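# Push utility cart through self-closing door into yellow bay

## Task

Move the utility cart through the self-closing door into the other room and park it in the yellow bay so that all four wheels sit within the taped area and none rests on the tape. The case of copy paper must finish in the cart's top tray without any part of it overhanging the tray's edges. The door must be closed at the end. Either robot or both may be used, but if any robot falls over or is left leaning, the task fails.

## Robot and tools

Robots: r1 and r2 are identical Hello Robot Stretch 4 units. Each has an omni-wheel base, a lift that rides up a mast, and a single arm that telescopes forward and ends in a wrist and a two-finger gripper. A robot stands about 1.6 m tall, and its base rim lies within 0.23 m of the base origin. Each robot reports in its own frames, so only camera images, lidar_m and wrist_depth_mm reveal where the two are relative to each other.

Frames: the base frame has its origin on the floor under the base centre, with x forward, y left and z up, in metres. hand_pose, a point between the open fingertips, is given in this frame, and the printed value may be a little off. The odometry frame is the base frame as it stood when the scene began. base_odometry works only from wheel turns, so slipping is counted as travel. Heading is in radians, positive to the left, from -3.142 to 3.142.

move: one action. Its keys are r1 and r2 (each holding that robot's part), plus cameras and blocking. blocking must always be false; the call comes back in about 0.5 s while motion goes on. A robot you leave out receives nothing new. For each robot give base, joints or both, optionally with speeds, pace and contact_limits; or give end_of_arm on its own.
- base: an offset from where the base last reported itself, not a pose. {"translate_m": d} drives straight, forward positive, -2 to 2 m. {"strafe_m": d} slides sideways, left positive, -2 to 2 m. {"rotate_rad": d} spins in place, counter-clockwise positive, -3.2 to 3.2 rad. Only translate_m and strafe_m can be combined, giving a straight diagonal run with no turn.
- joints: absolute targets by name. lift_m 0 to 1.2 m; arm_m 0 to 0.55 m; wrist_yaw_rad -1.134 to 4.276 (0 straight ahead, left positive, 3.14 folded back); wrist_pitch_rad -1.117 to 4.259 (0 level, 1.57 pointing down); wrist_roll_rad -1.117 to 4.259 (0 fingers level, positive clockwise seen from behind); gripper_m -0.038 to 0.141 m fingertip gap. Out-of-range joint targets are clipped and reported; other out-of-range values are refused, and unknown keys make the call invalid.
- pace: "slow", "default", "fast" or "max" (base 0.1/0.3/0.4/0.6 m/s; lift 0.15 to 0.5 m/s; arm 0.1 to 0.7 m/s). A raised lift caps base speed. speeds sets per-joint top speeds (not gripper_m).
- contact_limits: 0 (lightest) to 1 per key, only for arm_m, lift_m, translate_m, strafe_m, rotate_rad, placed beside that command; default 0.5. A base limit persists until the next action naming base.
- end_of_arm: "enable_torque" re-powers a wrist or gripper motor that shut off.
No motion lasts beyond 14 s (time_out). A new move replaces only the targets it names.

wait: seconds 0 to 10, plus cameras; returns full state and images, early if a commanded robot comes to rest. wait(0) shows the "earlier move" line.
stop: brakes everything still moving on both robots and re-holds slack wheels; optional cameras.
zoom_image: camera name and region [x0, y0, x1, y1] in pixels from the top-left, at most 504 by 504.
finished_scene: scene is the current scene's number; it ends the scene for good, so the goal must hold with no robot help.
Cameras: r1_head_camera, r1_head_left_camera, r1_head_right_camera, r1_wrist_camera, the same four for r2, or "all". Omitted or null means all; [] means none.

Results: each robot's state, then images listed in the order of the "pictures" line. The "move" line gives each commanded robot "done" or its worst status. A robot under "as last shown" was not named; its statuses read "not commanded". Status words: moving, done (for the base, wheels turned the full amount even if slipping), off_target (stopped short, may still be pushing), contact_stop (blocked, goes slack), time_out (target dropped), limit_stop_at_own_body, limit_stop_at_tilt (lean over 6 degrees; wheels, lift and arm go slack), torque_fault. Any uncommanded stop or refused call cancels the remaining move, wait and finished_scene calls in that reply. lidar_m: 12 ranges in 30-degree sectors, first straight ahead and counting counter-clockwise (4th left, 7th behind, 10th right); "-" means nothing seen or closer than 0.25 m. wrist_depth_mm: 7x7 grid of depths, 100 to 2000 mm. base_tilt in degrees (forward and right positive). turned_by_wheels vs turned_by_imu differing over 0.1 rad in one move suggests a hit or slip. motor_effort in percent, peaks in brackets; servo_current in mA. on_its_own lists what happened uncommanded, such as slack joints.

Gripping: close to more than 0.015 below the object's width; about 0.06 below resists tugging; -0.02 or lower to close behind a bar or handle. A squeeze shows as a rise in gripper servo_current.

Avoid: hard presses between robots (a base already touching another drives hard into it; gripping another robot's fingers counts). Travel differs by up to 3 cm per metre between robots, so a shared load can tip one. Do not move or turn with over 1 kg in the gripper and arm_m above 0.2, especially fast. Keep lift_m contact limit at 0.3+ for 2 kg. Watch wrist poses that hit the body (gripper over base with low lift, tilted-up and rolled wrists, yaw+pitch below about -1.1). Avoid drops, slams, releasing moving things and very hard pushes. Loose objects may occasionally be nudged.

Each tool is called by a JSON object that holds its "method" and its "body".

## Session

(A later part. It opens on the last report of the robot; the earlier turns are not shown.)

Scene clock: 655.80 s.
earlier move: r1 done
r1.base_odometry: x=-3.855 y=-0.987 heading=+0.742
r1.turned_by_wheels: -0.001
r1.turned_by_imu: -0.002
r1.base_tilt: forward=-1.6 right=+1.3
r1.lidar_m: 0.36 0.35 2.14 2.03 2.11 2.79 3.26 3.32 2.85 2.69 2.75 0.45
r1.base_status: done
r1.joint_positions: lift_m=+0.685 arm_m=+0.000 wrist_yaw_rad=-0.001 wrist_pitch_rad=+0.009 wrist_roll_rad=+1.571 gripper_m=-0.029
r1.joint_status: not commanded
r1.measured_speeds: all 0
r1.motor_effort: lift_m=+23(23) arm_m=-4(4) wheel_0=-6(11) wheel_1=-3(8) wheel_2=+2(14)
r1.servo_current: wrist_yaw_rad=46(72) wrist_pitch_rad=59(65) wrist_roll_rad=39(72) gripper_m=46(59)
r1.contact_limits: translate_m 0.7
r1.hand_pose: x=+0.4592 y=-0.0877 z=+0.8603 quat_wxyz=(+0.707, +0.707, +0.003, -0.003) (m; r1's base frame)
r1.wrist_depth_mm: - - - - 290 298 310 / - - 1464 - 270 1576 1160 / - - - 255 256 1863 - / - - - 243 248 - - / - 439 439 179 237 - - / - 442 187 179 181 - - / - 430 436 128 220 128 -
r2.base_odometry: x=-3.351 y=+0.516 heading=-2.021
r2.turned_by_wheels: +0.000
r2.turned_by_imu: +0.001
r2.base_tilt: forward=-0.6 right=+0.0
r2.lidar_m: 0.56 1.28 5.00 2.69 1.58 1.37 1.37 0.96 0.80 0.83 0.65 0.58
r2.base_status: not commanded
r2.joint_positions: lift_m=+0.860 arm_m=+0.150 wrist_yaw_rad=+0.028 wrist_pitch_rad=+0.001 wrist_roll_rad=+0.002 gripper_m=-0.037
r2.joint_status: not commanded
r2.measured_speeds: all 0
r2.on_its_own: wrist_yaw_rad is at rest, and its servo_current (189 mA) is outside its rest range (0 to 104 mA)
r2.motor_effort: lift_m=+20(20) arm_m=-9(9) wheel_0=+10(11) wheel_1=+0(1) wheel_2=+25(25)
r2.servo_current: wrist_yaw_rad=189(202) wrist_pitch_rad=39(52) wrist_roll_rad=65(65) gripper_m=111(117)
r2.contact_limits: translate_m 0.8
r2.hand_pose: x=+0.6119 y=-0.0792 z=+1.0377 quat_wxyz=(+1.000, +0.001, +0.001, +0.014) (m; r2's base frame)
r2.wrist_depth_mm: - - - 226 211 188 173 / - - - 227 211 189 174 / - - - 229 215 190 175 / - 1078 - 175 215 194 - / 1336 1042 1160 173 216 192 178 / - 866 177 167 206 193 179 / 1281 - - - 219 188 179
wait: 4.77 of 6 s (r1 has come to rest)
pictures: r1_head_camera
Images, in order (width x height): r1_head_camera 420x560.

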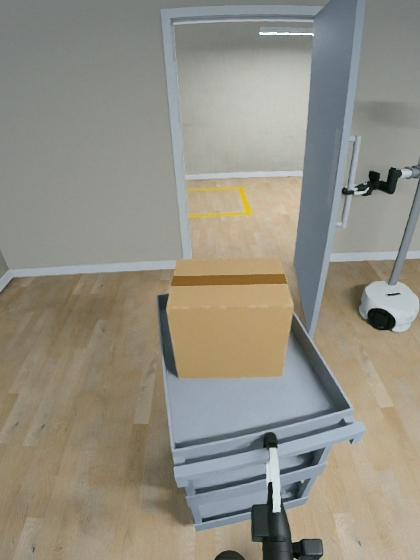

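{"method": "move", "body": {"blocking": false, "r1": {"base":{"strafe_m":0.33},"pace":"slow","contact_limits":{"strafe_m":0.7}}, "cameras": []}}

{"method": "wait", "body": {"seconds": 5, "cameras": []}}

{"method": "move", "body": {"blocking": false, "r1": {"base":{"translate_m":0.38,"strafe_m":-0.12},"pace":"slow","contact_limits":{"translate_m":0.7}}, "cameras": []}}

{"method": "wait", "body": {"seconds": 6, "cameras": ["r1_head_camera"]}}

Scene clock: 669.93 s.
move: r1 moving
r1.base_odometry: x=-3.865 y=-0.977 heading=+0.741
r1.turned_by_wheels: -0.001
r1.turned_by_imu: -0.001
r1.base_tilt: forward=-1.6 right=+1.3
r1.lidar_m: 0.34 0.36 2.14 2.02 2.09 2.78 3.25 3.32 2.86 2.69 2.76 0.42
r1.base_status: strafe_m moving
r1.joint_positions: lift_m=+0.685 arm_m=+0.000 wrist_yaw_rad=-0.005 wrist_pitch_rad=+0.009 wrist_roll_rad=+1.571 gripper_m=-0.029
r1.joint_status: not commanded
r1.measured_speeds: translate_m=-0.001 strafe_m=+0.056 rotate_rad=+0.003 lift_m=+0.000 arm_m=+0.000 wrist_yaw_rad=-0.001 wrist_pitch_rad=+0.000 wrist_roll_rad=+0.000
r1.motor_effort: lift_m=+23(23) arm_m=-4(4) wheel_0=-12(16) wheel_1=+4(5) wheel_2=-3(3)
r1.servo_current: wrist_yaw_rad=65(65) wrist_pitch_rad=59(59) wrist_roll_rad=39(59) gripper_m=46(52)
r1.contact_limits: strafe_m 0.7
r1.hand_pose: x=+0.4589 y=-0.0888 z=+0.8603 quat_wxyz=(+0.707, +0.707, +0.001, -0.005) (m; r1's base frame)
r1.wrist_depth_mm: - - - - 289 300 319 / - - - 201 266 1537 1182 / - - - 253 256 1863 - / - - - 242 246 - - / - 439 445 178 238 - - / - 439 188 172 181 - - / - 430 433 130 219 127 -
r2.base_odometry: x=-3.351 y=+0.516 heading=-2.021
r2.turned_by_wheels: +0.000
r2.turned_by_imu: +0.000
r2.base_tilt: forward=-0.6 right=+0.0
r2.lidar_m: 0.55 1.28 4.98 2.65 1.58 1.37 1.37 0.94 0.81 0.82 0.63 0.58
r2.base_status: not commanded
r2.joint_positions: lift_m=+0.860 arm_m=+0.150 wrist_yaw_rad=+0.028 wrist_pitch_rad=+0.001 wrist_roll_rad=+0.002 gripper_m=-0.037
r2.joint_status: not commanded
r2.measured_speeds: all 0
r2.motor_effort: lift_m=+20(20) arm_m=-9(9) wheel_0=+11(11) wheel_1=+0(1) wheel_2=+25(25)
r2.servo_current: wrist_yaw_rad=189(195) wrist_pitch_rad=39(46) wrist_roll_rad=46(52) gripper_m=111(117)
r2.contact_limits: translate_m 0.8
r2.hand_pose: x=+0.6119 y=-0.0792 z=+1.0377 quat_wxyz=(+1.000, +0.001, +0.001, +0.014) (m; r2's base frame)
r2.wrist_depth_mm: - - - 224 211 187 173 / - - - 228 212 189 175 / - - - 229 215 191 175 / - 1078 - 175 216 193 - / 1336 1008 1138 173 216 191 178 / - 878 177 167 206 193 179 / 1308 - - - 219 188 179
pictures: none
No camera images: "cameras" was empty.

Scene clock: 673.87 s.
earlier move: r1 done
r1.base_odometry: x=-4.078 y=-0.744 heading=+0.741
r1.turned_by_wheels: +0.000
r1.turned_by_imu: +0.000
r1.base_tilt: forward=-1.6 right=+1.3
r1.lidar_m: 0.41 2.55 1.80 1.71 1.77 2.33 3.28 3.30 3.15 3.02 3.11 0.39
r1.base_status: done
r1.joint_positions: lift_m=+0.685 arm_m=+0.000 wrist_yaw_rad=-0.006 wrist_pitch_rad=+0.009 wrist_roll_rad=+1.571 gripper_m=-0.029
r1.joint_status: not commanded
r1.measured_speeds: all 0
r1.motor_effort: lift_m=+23(23) arm_m=+4(4) wheel_0=-5(16) wheel_1=+3(7) wheel_2=-3(4)
r1.servo_current: wrist_yaw_rad=65(72) wrist_pitch_rad=46(59) wrist_roll_rad=52(72) gripper_m=46(59)
r1.contact_limits: strafe_m 0.7
r1.hand_pose: x=+0.4588 y=-0.0891 z=+0.8603 quat_wxyz=(+0.707, +0.707, +0.001, -0.005) (m; r1's base frame)
r1.wrist_depth_mm: - - 1499 - 195 - - / - 392 394 143 201 - - / - 413 415 148 209 - - / - 442 445 154 216 - - / - 477 480 159 224 - - / - - 188 - 181 1756 - / - - 183 133 240 135 -
r2.base_odometry: x=-3.351 y=+0.516 heading=-2.021
r2.turned_by_wheels: +0.000
r2.turned_by_imu: +0.001
r2.base_tilt: forward=-0.6 right=+0.0
r2.lidar_m: 0.54 1.33 4.99 2.67 1.54 1.38 1.37 0.95 0.82 0.81 0.64 0.58
r2.base_status: not commanded
r2.joint_positions: lift_m=+0.860 arm_m=+0.150 wrist_yaw_rad=+0.028 wrist_pitch_rad=+0.001 wrist_roll_rad=+0.002 gripper_m=-0.037
r2.joint_status: not commanded
r2.measured_speeds: all 0
r2.on_its_own: wrist_yaw_rad is at rest, and its servo_current (176 mA) is outside its rest range (0 to 104 mA)
r2.motor_effort: lift_m=+20(20) arm_m=-9(9) wheel_0=+10(11) wheel_1=-1(1) wheel_2=+25(25)
r2.servo_current: wrist_yaw_rad=176(202) wrist_pitch_rad=46(52) wrist_roll_rad=52(65) gripper_m=111(117)
r2.contact_limits: translate_m 0.8
r2.hand_pose: x=+0.6119 y=-0.0792 z=+1.0377 quat_wxyz=(+1.000, +0.001, +0.001, +0.014) (m; r2's base frame)
r2.wrist_depth_mm: - - - 226 211 187 174 / - - - 227 212 189 174 / - - - 229 213 191 175 / - - 1229 175 215 194 - / - 1118 1205 173 216 192 178 / - 1025 174 167 206 193 179 / - 147 - - 219 188 179
wait: 3.93 of 5 s (r1 has come to rest)
pictures: none
No camera images: "cameras" was empty.

Scene clock: 674.37 s.
move: r1 moving
r1.base_odometry: x=-4.066 y=-0.739 heading=+0.742
r1.turned_by_wheels: +0.000
r1.turned_by_imu: +0.001
r1.base_tilt: forward=-1.6 right=+1.3
r1.lidar_m: 0.42 2.57 1.80 1.71 1.74 2.37 3.30 3.37 3.16 3.02 3.10 0.39
r1.base_status: translate_m moving; strafe_m moving
r1.joint_positions: lift_m=+0.685 arm_m=+0.000 wrist_yaw_rad=-0.006 wrist_pitch_rad=+0.009 wrist_roll_rad=+1.571 gripper_m=-0.029
r1.joint_status: not commanded
r1.measured_speeds: translate_m=+0.049 strafe_m=-0.014 rotate_rad=+0.003 lift_m=+0.000 arm_m=+0.000 wrist_yaw_rad=+0.000 wrist_pitch_rad=+0.000 wrist_roll_rad=+0.000
r1.motor_effort: lift_m=+23(23) arm_m=+4(4) wheel_0=+9(9) wheel_1=+6(6) wheel_2=-10(12)
r1.servo_current: wrist_yaw_rad=52(65) wrist_pitch_rad=59(59) wrist_roll_rad=39(59) gripper_m=46(52)
r1.contact_limits: translate_m 0.7
r1.hand_pose: x=+0.4588 y=-0.0891 z=+0.8603 quat_wxyz=(+0.707, +0.707, +0.001, -0.005) (m; r1's base frame)
r1.wrist_depth_mm: - - 1397 - 191 - - / - 389 392 143 200 - - / - 407 410 146 206 - - / - 439 442 153 216 - - / - 484 480 157 223 - - / - - 209 165 183 1756 - / - - 180 135 241 135 -
r2.base_odometry: x=-3.351 y=+0.516 heading=-2.021
r2.turned_by_wheels: +0.000
r2.turned_by_imu: +0.000
r2.base_tilt: forward=-0.6 right=+0.1
r2.lidar_m: 0.54 1.34 4.97 2.68 1.59 1.37 1.36 0.96 0.83 0.82 0.62 0.58
r2.base_status: not commanded
r2.joint_positions: lift_m=+0.860 arm_m=+0.150 wrist_yaw_rad=+0.028 wrist_pitch_rad=+0.001 wrist_roll_rad=+0.002 gripper_m=-0.037
r2.joint_status: not commanded
r2.measured_speeds: all 0
r2.motor_effort: lift_m=+20(20) arm_m=-9(9) wheel_0=+10(11) wheel_1=-1(1) wheel_2=+25(25)
r2.servo_current: wrist_yaw_rad=182(195) wrist_pitch_rad=33(46) wrist_roll_rad=46(65) gripper_m=104(111)
r2.contact_limits: translate_m 0.8
r2.hand_pose: x=+0.6119 y=-0.0792 z=+1.0377 quat_wxyz=(+1.000, +0.001, +0.001, +0.014) (m; r2's base frame)
r2.wrist_depth_mm: - - - 224 211 187 173 / - - - 228 211 188 175 / - - - 229 214 191 175 / - - 1229 175 215 193 - / - 1160 1160 173 216 192 178 / - 1008 175 167 206 193 178 / - 147 - - 219 188 179
pictures: none
No camera images: "cameras" was empty.

Scene clock: 679.10 s.
earlier move: r1 done
r1.base_odometry: x=-3.717 y=-0.576 heading=+0.742
r1.turned_by_wheels: +0.000
r1.turned_by_imu: +0.002
r1.base_tilt: forward=-1.6 right=+1.3
r1.lidar_m: 0.38 0.45 1.97 1.84 1.92 2.54 3.69 3.73 3.03 2.87 1.82 0.40
r1.base_status: done
r1.joint_positions: lift_m=+0.685 arm_m=+0.000 wrist_yaw_rad=+0.003 wrist_pitch_rad=+0.009 wrist_roll_rad=+1.571 gripper_m=-0.029
r1.joint_status: not commanded
r1.measured_speeds: all 0
r1.motor_effort: lift_m=+23(23) arm_m=+4(4) wheel_0=+7(13) wheel_1=+2(7) wheel_2=+0(12)
r1.servo_current: wrist_yaw_rad=39(72) wrist_pitch_rad=46(65) wrist_roll_rad=33(65) gripper_m=52(59)
r1.contact_limits: translate_m 0.7
r1.hand_pose: x=+0.4595 y=-0.0865 z=+0.8603 quat_wxyz=(+0.707, +0.707, +0.004, -0.002) (m; r1's base frame)
r1.wrist_depth_mm: - - - 186 190 - - / 1921 387 387 194 198 - - / 1863 407 407 146 205 - - / 1921 436 439 - 215 - - / - 473 477 156 222 - - / - 508 500 185 183 1708 - / - 137 167 131 242 135 1182
r2.base_odometry: x=-3.351 y=+0.516 heading=-2.021
r2.turned_by_wheels: +0.000
r2.turned_by_imu: +0.001
r2.base_tilt: forward=-0.7 right=+0.0
r2.lidar_m: 0.55 1.25 4.98 2.68 1.58 1.37 1.39 0.96 0.81 0.81 0.64 0.57
r2.base_status: not commanded
r2.joint_positions: lift_m=+0.860 arm_m=+0.150 wrist_yaw_rad=+0.028 wrist_pitch_rad=+0.001 wrist_roll_rad=+0.002 gripper_m=-0.037
r2.joint_status: not commanded
r2.measured_speeds: all 0
r2.on_its_own: wrist_yaw_rad is at rest, and its servo_current (176 mA) is outside its rest range (0 to 104 mA)
r2.motor_effort: lift_m=+20(20) arm_m=-9(9) wheel_0=+11(11) wheel_1=-1(1) wheel_2=+24(25)
r2.servo_current: wrist_yaw_rad=176(202) wrist_pitch_rad=33(52) wrist_roll_rad=52(65) gripper_m=104(117)
r2.contact_limits: translate_m 0.8
r2.hand_pose: x=+0.6119 y=-0.0792 z=+1.0377 quat_wxyz=(+1.000, +0.001, +0.001, +0.014) (m; r2's base frame)
r2.wrist_depth_mm: - - - 225 211 187 174 / - - - 227 212 189 175 / - - - 229 215 191 176 / - - 960 175 215 194 - / - 1464 891 173 216 192 178 / - 1464 177 166 206 193 179 / - 1098 - - 218 188 179
wait: 4.73 of 6 s (r1 has come to rest)
pictures: r1_head_camera
Images, in order (width x height): r1_head_camera 420x560.

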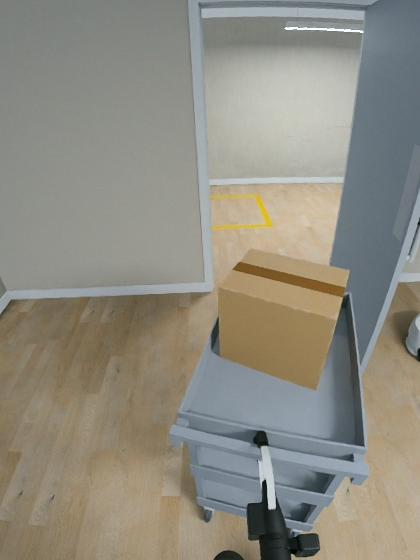

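{"method": "move", "body": {"blocking": false, "r1": {"base":{"strafe_m":-0.18},"pace":"slow","contact_limits":{"strafe_m":0.7}}, "cameras": []}}

{"method": "wait", "body": {"seconds": 4, "cameras": ["r1_head_camera"]}}

Scene clock: 685.73 s.
move: r1 moving
r1.base_odometry: x=-3.707 y=-0.586 heading=+0.742
r1.turned_by_wheels: +0.000
r1.turned_by_imu: +0.000
r1.base_tilt: forward=-1.6 right=+1.3
r1.lidar_m: 0.40 0.44 1.97 1.87 1.91 2.53 3.68 3.74 3.03 2.86 1.82 0.41
r1.base_status: strafe_m moving
r1.joint_positions: lift_m=+0.685 arm_m=+0.000 wrist_yaw_rad=+0.004 wrist_pitch_rad=+0.009 wrist_roll_rad=+1.571 gripper_m=-0.029
r1.joint_status: not commanded
r1.measured_speeds: translate_m=+0.001 strafe_m=-0.057 rotate_rad=-0.003 lift_m=+0.000 arm_m=+0.000 wrist_yaw_rad=+0.000 wrist_pitch_rad=+0.000 wrist_roll_rad=+0.000
r1.motor_effort: lift_m=+23(23) arm_m=+4(4) wheel_0=+10(15) wheel_1=-3(6) wheel_2=+1(1)
r1.servo_current: wrist_yaw_rad=72(72) wrist_pitch_rad=52(65) wrist_roll_rad=39(65) gripper_m=46(52)
r1.contact_limits: strafe_m 0.7
r1.hand_pose: x=+0.4596 y=-0.0863 z=+0.8603 quat_wxyz=(+0.707, +0.707, +0.005, -0.002) (m; r1's base frame)
r1.wrist_depth_mm: - - - 189 192 - - / 1921 387 389 195 200 - - / 1921 404 410 - 206 - - / 1921 436 439 153 216 - - / - 469 473 157 224 - - / - 500 500 186 185 1708 - / - 136 167 131 242 135 1255
r2.base_odometry: x=-3.351 y=+0.516 heading=-2.021
r2.turned_by_wheels: +0.000
r2.turned_by_imu: +0.000
r2.base_tilt: forward=-0.6 right=+0.0
r2.lidar_m: 0.55 1.25 4.99 2.66 1.58 1.37 1.37 0.95 0.80 0.82 0.66 0.57
r2.base_status: not commanded
r2.joint_positions: lift_m=+0.860 arm_m=+0.150 wrist_yaw_rad=+0.028 wrist_pitch_rad=+0.001 wrist_roll_rad=+0.002 gripper_m=-0.037
r2.joint_status: not commanded
r2.measured_speeds: all 0
r2.motor_effort: lift_m=+20(20) arm_m=-9(9) wheel_0=+10(11) wheel_1=-1(1) wheel_2=+25(25)
r2.servo_current: wrist_yaw_rad=189(195) wrist_pitch_rad=39(46) wrist_roll_rad=59(59) gripper_m=111(111)
r2.contact_limits: translate_m 0.8
r2.hand_pose: x=+0.6119 y=-0.0792 z=+1.0377 quat_wxyz=(+1.000, +0.001, +0.001, +0.014) (m; r2's base frame)
r2.wrist_depth_mm: - - - 225 211 187 174 / - - - 227 212 189 175 / - - - 228 215 190 175 / - - 931 175 216 194 - / - 1430 878 173 216 192 178 / - 1078 177 167 207 193 178 / - 1078 - - 219 187 179
pictures: none
No camera images: "cameras" was empty.

Scene clock: 688.17 s.
earlier move: r1 done
r1.base_odometry: x=-3.595 y=-0.708 heading=+0.742
r1.turned_by_wheels: +0.000
r1.turned_by_imu: -0.001
r1.base_tilt: forward=-1.5 right=+1.3
r1.lidar_m: 0.37 0.39 2.13 2.02 2.07 2.79 3.67 3.73 2.85 2.71 1.76 0.42
r1.base_status: done
r1.joint_positions: lift_m=+0.685 arm_m=+0.000 wrist_yaw_rad=+0.004 wrist_pitch_rad=+0.009 wrist_roll_rad=+1.571 gripper_m=-0.029
r1.joint_status: not commanded
r1.measured_speeds: all 0
r1.motor_effort: lift_m=+23(23) arm_m=-3(4) wheel_0=+3(15) wheel_1=-4(7) wheel_2=+4(5)
r1.servo_current: wrist_yaw_rad=39(72) wrist_pitch_rad=65(65) wrist_roll_rad=65(72) gripper_m=52(59)
r1.contact_limits: strafe_m 0.7
r1.hand_pose: x=+0.4597 y=-0.0862 z=+0.8603 quat_wxyz=(+0.707, +0.707, +0.005, -0.002) (m; r1's base frame)
r1.wrist_depth_mm: - 991 - 233 235 - 1160 / - - - 233 233 1661 - / 1983 - 535 232 234 - - / 1808 433 433 232 233 - - / 1921 445 449 170 231 - - / - 455 213 179 183 - - / - 144 183 - 230 136 -
r2.base_odometry: x=-3.351 y=+0.516 heading=-2.021
r2.turned_by_wheels: +0.000
r2.turned_by_imu: +0.000
r2.base_tilt: forward=-0.7 right=+0.1
r2.lidar_m: 0.52 1.17 4.99 2.67 1.59 1.35 1.37 0.97 0.80 0.82 0.64 0.58
r2.base_status: not commanded
r2.joint_positions: lift_m=+0.860 arm_m=+0.150 wrist_yaw_rad=+0.028 wrist_pitch_rad=+0.001 wrist_roll_rad=+0.002 gripper_m=-0.037
r2.joint_status: not commanded
r2.measured_speeds: all 0
r2.on_its_own: wrist_yaw_rad is at rest, and its servo_current (189 mA) is outside its rest range (0 to 104 mA)
r2.motor_effort: lift_m=+20(20) arm_m=-9(9) wheel_0=+10(11) wheel_1=+0(1) wheel_2=+25(25)
r2.servo_current: wrist_yaw_rad=189(202) wrist_pitch_rad=46(46) wrist_roll_rad=52(65) gripper_m=104(117)
r2.contact_limits: translate_m 0.8
r2.hand_pose: x=+0.6119 y=-0.0792 z=+1.0377 quat_wxyz=(+1.000, +0.001, +0.001, +0.014) (m; r2's base frame)
r2.wrist_depth_mm: - - - 226 211 188 173 / - - - 227 211 188 174 / - - - 229 214 190 176 / - - 854 175 215 193 - / - 1205 798 173 216 192 178 / - 842 177 167 207 193 179 / - 904 - - 219 188 179
wait: 2.43 of 4 s (r1 has come to rest)
pictures: r1_head_camera
Images, in order (width x height): r1_head_camera 420x560.

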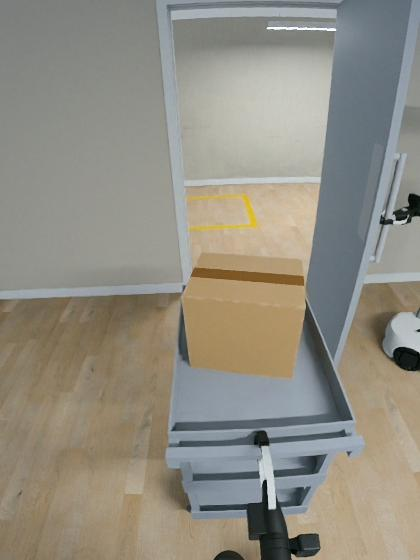

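{"method": "move", "body": {"blocking": false, "r1": {"base":{"translate_m":0.3,"strafe_m":0.02},"pace":"slow","contact_limits":{"translate_m":0.6}}, "cameras": []}}

{"method": "wait", "body": {"seconds": 5, "cameras": ["r1_head_camera","r2_head_camera"]}}

Scene clock: 692.80 s.
move: r1 moving
r1.base_odometry: x=-3.586 y=-0.699 heading=+0.743
r1.turned_by_wheels: +0.001
r1.turned_by_imu: +0.000
r1.base_tilt: forward=-1.6 right=+1.3
r1.lidar_m: 0.37 0.41 2.12 2.01 2.10 2.78 3.68 3.72 2.86 2.71 1.70 0.43
r1.base_status: translate_m moving; strafe_m moving
r1.joint_positions: lift_m=+0.685 arm_m=+0.000 wrist_yaw_rad=+0.003 wrist_pitch_rad=+0.009 wrist_roll_rad=+1.571 gripper_m=-0.029
r1.joint_status: not commanded
r1.measured_speeds: translate_m=+0.049 strafe_m=+0.003 rotate_rad=+0.003 lift_m=+0.000 arm_m=+0.000 wrist_yaw_rad=+0.000 wrist_pitch_rad=+0.000 wrist_roll_rad=+0.000
r1.motor_effort: lift_m=+23(23) arm_m=+0(4) wheel_0=+8(8) wheel_1=+7(7) wheel_2=-9(9)
r1.servo_current: wrist_yaw_rad=46(65) wrist_pitch_rad=46(59) wrist_roll_rad=52(59) gripper_m=52(59)
r1.contact_limits: translate_m 0.6
r1.hand_pose: x=+0.4595 y=-0.0867 z=+0.8603 quat_wxyz=(+0.707, +0.707, +0.004, -0.002) (m; r1's base frame)
r1.wrist_depth_mm: - - - 236 237 - - / - - - 235 236 1708 - / 1863 - - 234 234 - - / 1863 433 433 232 233 - - / 1983 442 445 170 230 - - / - 455 452 169 182 - - / - 145 183 135 229 135 -
r2.base_odometry: x=-3.351 y=+0.516 heading=-2.021
r2.turned_by_wheels: +0.000
r2.turned_by_imu: +0.000
r2.base_tilt: forward=-0.6 right=+0.0
r2.lidar_m: 0.55 1.17 4.99 2.65 1.57 1.37 1.38 0.97 0.81 0.81 0.63 0.58
r2.base_status: not commanded
r2.joint_positions: lift_m=+0.860 arm_m=+0.150 wrist_yaw_rad=+0.028 wrist_pitch_rad=+0.001 wrist_roll_rad=+0.002 gripper_m=-0.037
r2.joint_status: not commanded
r2.measured_speeds: all 0
r2.motor_effort: lift_m=+20(20) arm_m=-9(9) wheel_0=+11(11) wheel_1=-1(1) wheel_2=+25(25)
r2.servo_current: wrist_yaw_rad=182(195) wrist_pitch_rad=39(46) wrist_roll_rad=46(52) gripper_m=104(111)
r2.contact_limits: translate_m 0.8
r2.hand_pose: x=+0.6119 y=-0.0792 z=+1.0377 quat_wxyz=(+1.000, +0.001, +0.001, +0.014) (m; r2's base frame)
r2.wrist_depth_mm: - - - 225 211 187 174 / - - - 228 212 188 174 / - - - 229 214 190 176 / - - 831 175 215 194 - / - 1182 798 173 216 191 178 / - 831 177 167 206 193 178 / - 891 - - 219 189 179
pictures: none
No camera images: "cameras" was empty.

Scene clock: 696.60 s.
earlier move: r1 done
r1.base_odometry: x=-3.387 y=-0.491 heading=+0.742
r1.turned_by_wheels: -0.001
r1.turned_by_imu: -0.003
r1.base_tilt: forward=-1.6 right=+1.3
r1.lidar_m: 0.39 0.40 2.11 2.02 2.09 2.77 4.00 4.03 2.87 2.72 1.47 0.43
r1.base_status: done
r1.joint_positions: lift_m=+0.685 arm_m=+0.000 wrist_yaw_rad=-0.004 wrist_pitch_rad=+0.009 wrist_roll_rad=+1.571 gripper_m=-0.029
r1.joint_status: not commanded
r1.measured_speeds: all 0
r1.motor_effort: lift_m=+23(23) arm_m=+4(4) wheel_0=+0(10) wheel_1=+3(8) wheel_2=-5(13)
r1.servo_current: wrist_yaw_rad=65(72) wrist_pitch_rad=59(65) wrist_roll_rad=46(72) gripper_m=46(59)
r1.contact_limits: translate_m 0.6
r1.hand_pose: x=+0.4589 y=-0.0887 z=+0.8603 quat_wxyz=(+0.707, +0.707, +0.001, -0.005) (m; r1's base frame)
r1.wrist_depth_mm: - - - 229 229 - - / - - - 229 229 - - / - 421 427 228 229 - - / - 433 433 168 229 - - / - 449 452 169 230 - - / - 462 187 184 180 - - / - 144 183 132 229 127 -
r2.base_odometry: x=-3.351 y=+0.516 heading=-2.021
r2.turned_by_wheels: +0.000
r2.turned_by_imu: +0.001
r2.base_tilt: forward=-0.6 right=+0.0
r2.lidar_m: 0.55 1.13 4.98 2.68 1.56 1.36 1.38 0.96 0.83 0.82 0.64 0.58
r2.base_status: not commanded
r2.joint_positions: lift_m=+0.860 arm_m=+0.150 wrist_yaw_rad=+0.028 wrist_pitch_rad=+0.001 wrist_roll_rad=+0.002 gripper_m=-0.037
r2.joint_status: not commanded
r2.measured_speeds: all 0
r2.on_its_own: wrist_yaw_rad is at rest, and its servo_current (182 mA) is outside its rest range (0 to 104 mA)
r2.motor_effort: lift_m=+20(20) arm_m=-9(9) wheel_0=+10(11) wheel_1=-1(1) wheel_2=+25(25)
r2.servo_current: wrist_yaw_rad=182(202) wrist_pitch_rad=39(52) wrist_roll_rad=52(59) gripper_m=111(117)
r2.contact_limits: translate_m 0.8
r2.hand_pose: x=+0.6119 y=-0.0792 z=+1.0377 quat_wxyz=(+1.000, +0.001, +0.001, +0.014) (m; r2's base frame)
r2.wrist_depth_mm: - - - 224 211 187 173 / - - - 228 212 188 175 / - - - 229 214 190 176 / - - - 175 216 193 - / - 1205 1025 173 216 191 178 / - 1182 175 167 206 193 178 / - 1205 - - 218 187 179
wait: 3.80 of 5 s (r1 has come to rest)
pictures: r1_head_camera, r2_head_camera
Images, in order (width x height): r1_head_camera 420x560, r2_head_camera 420x560.

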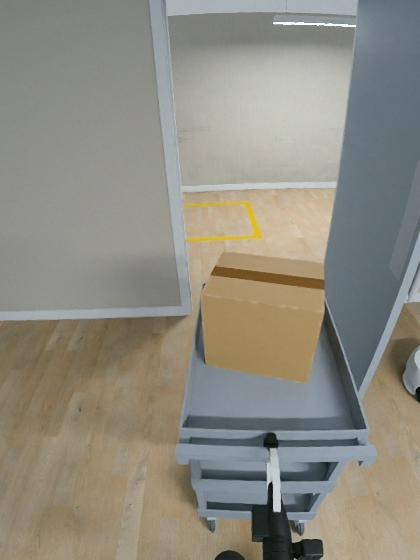

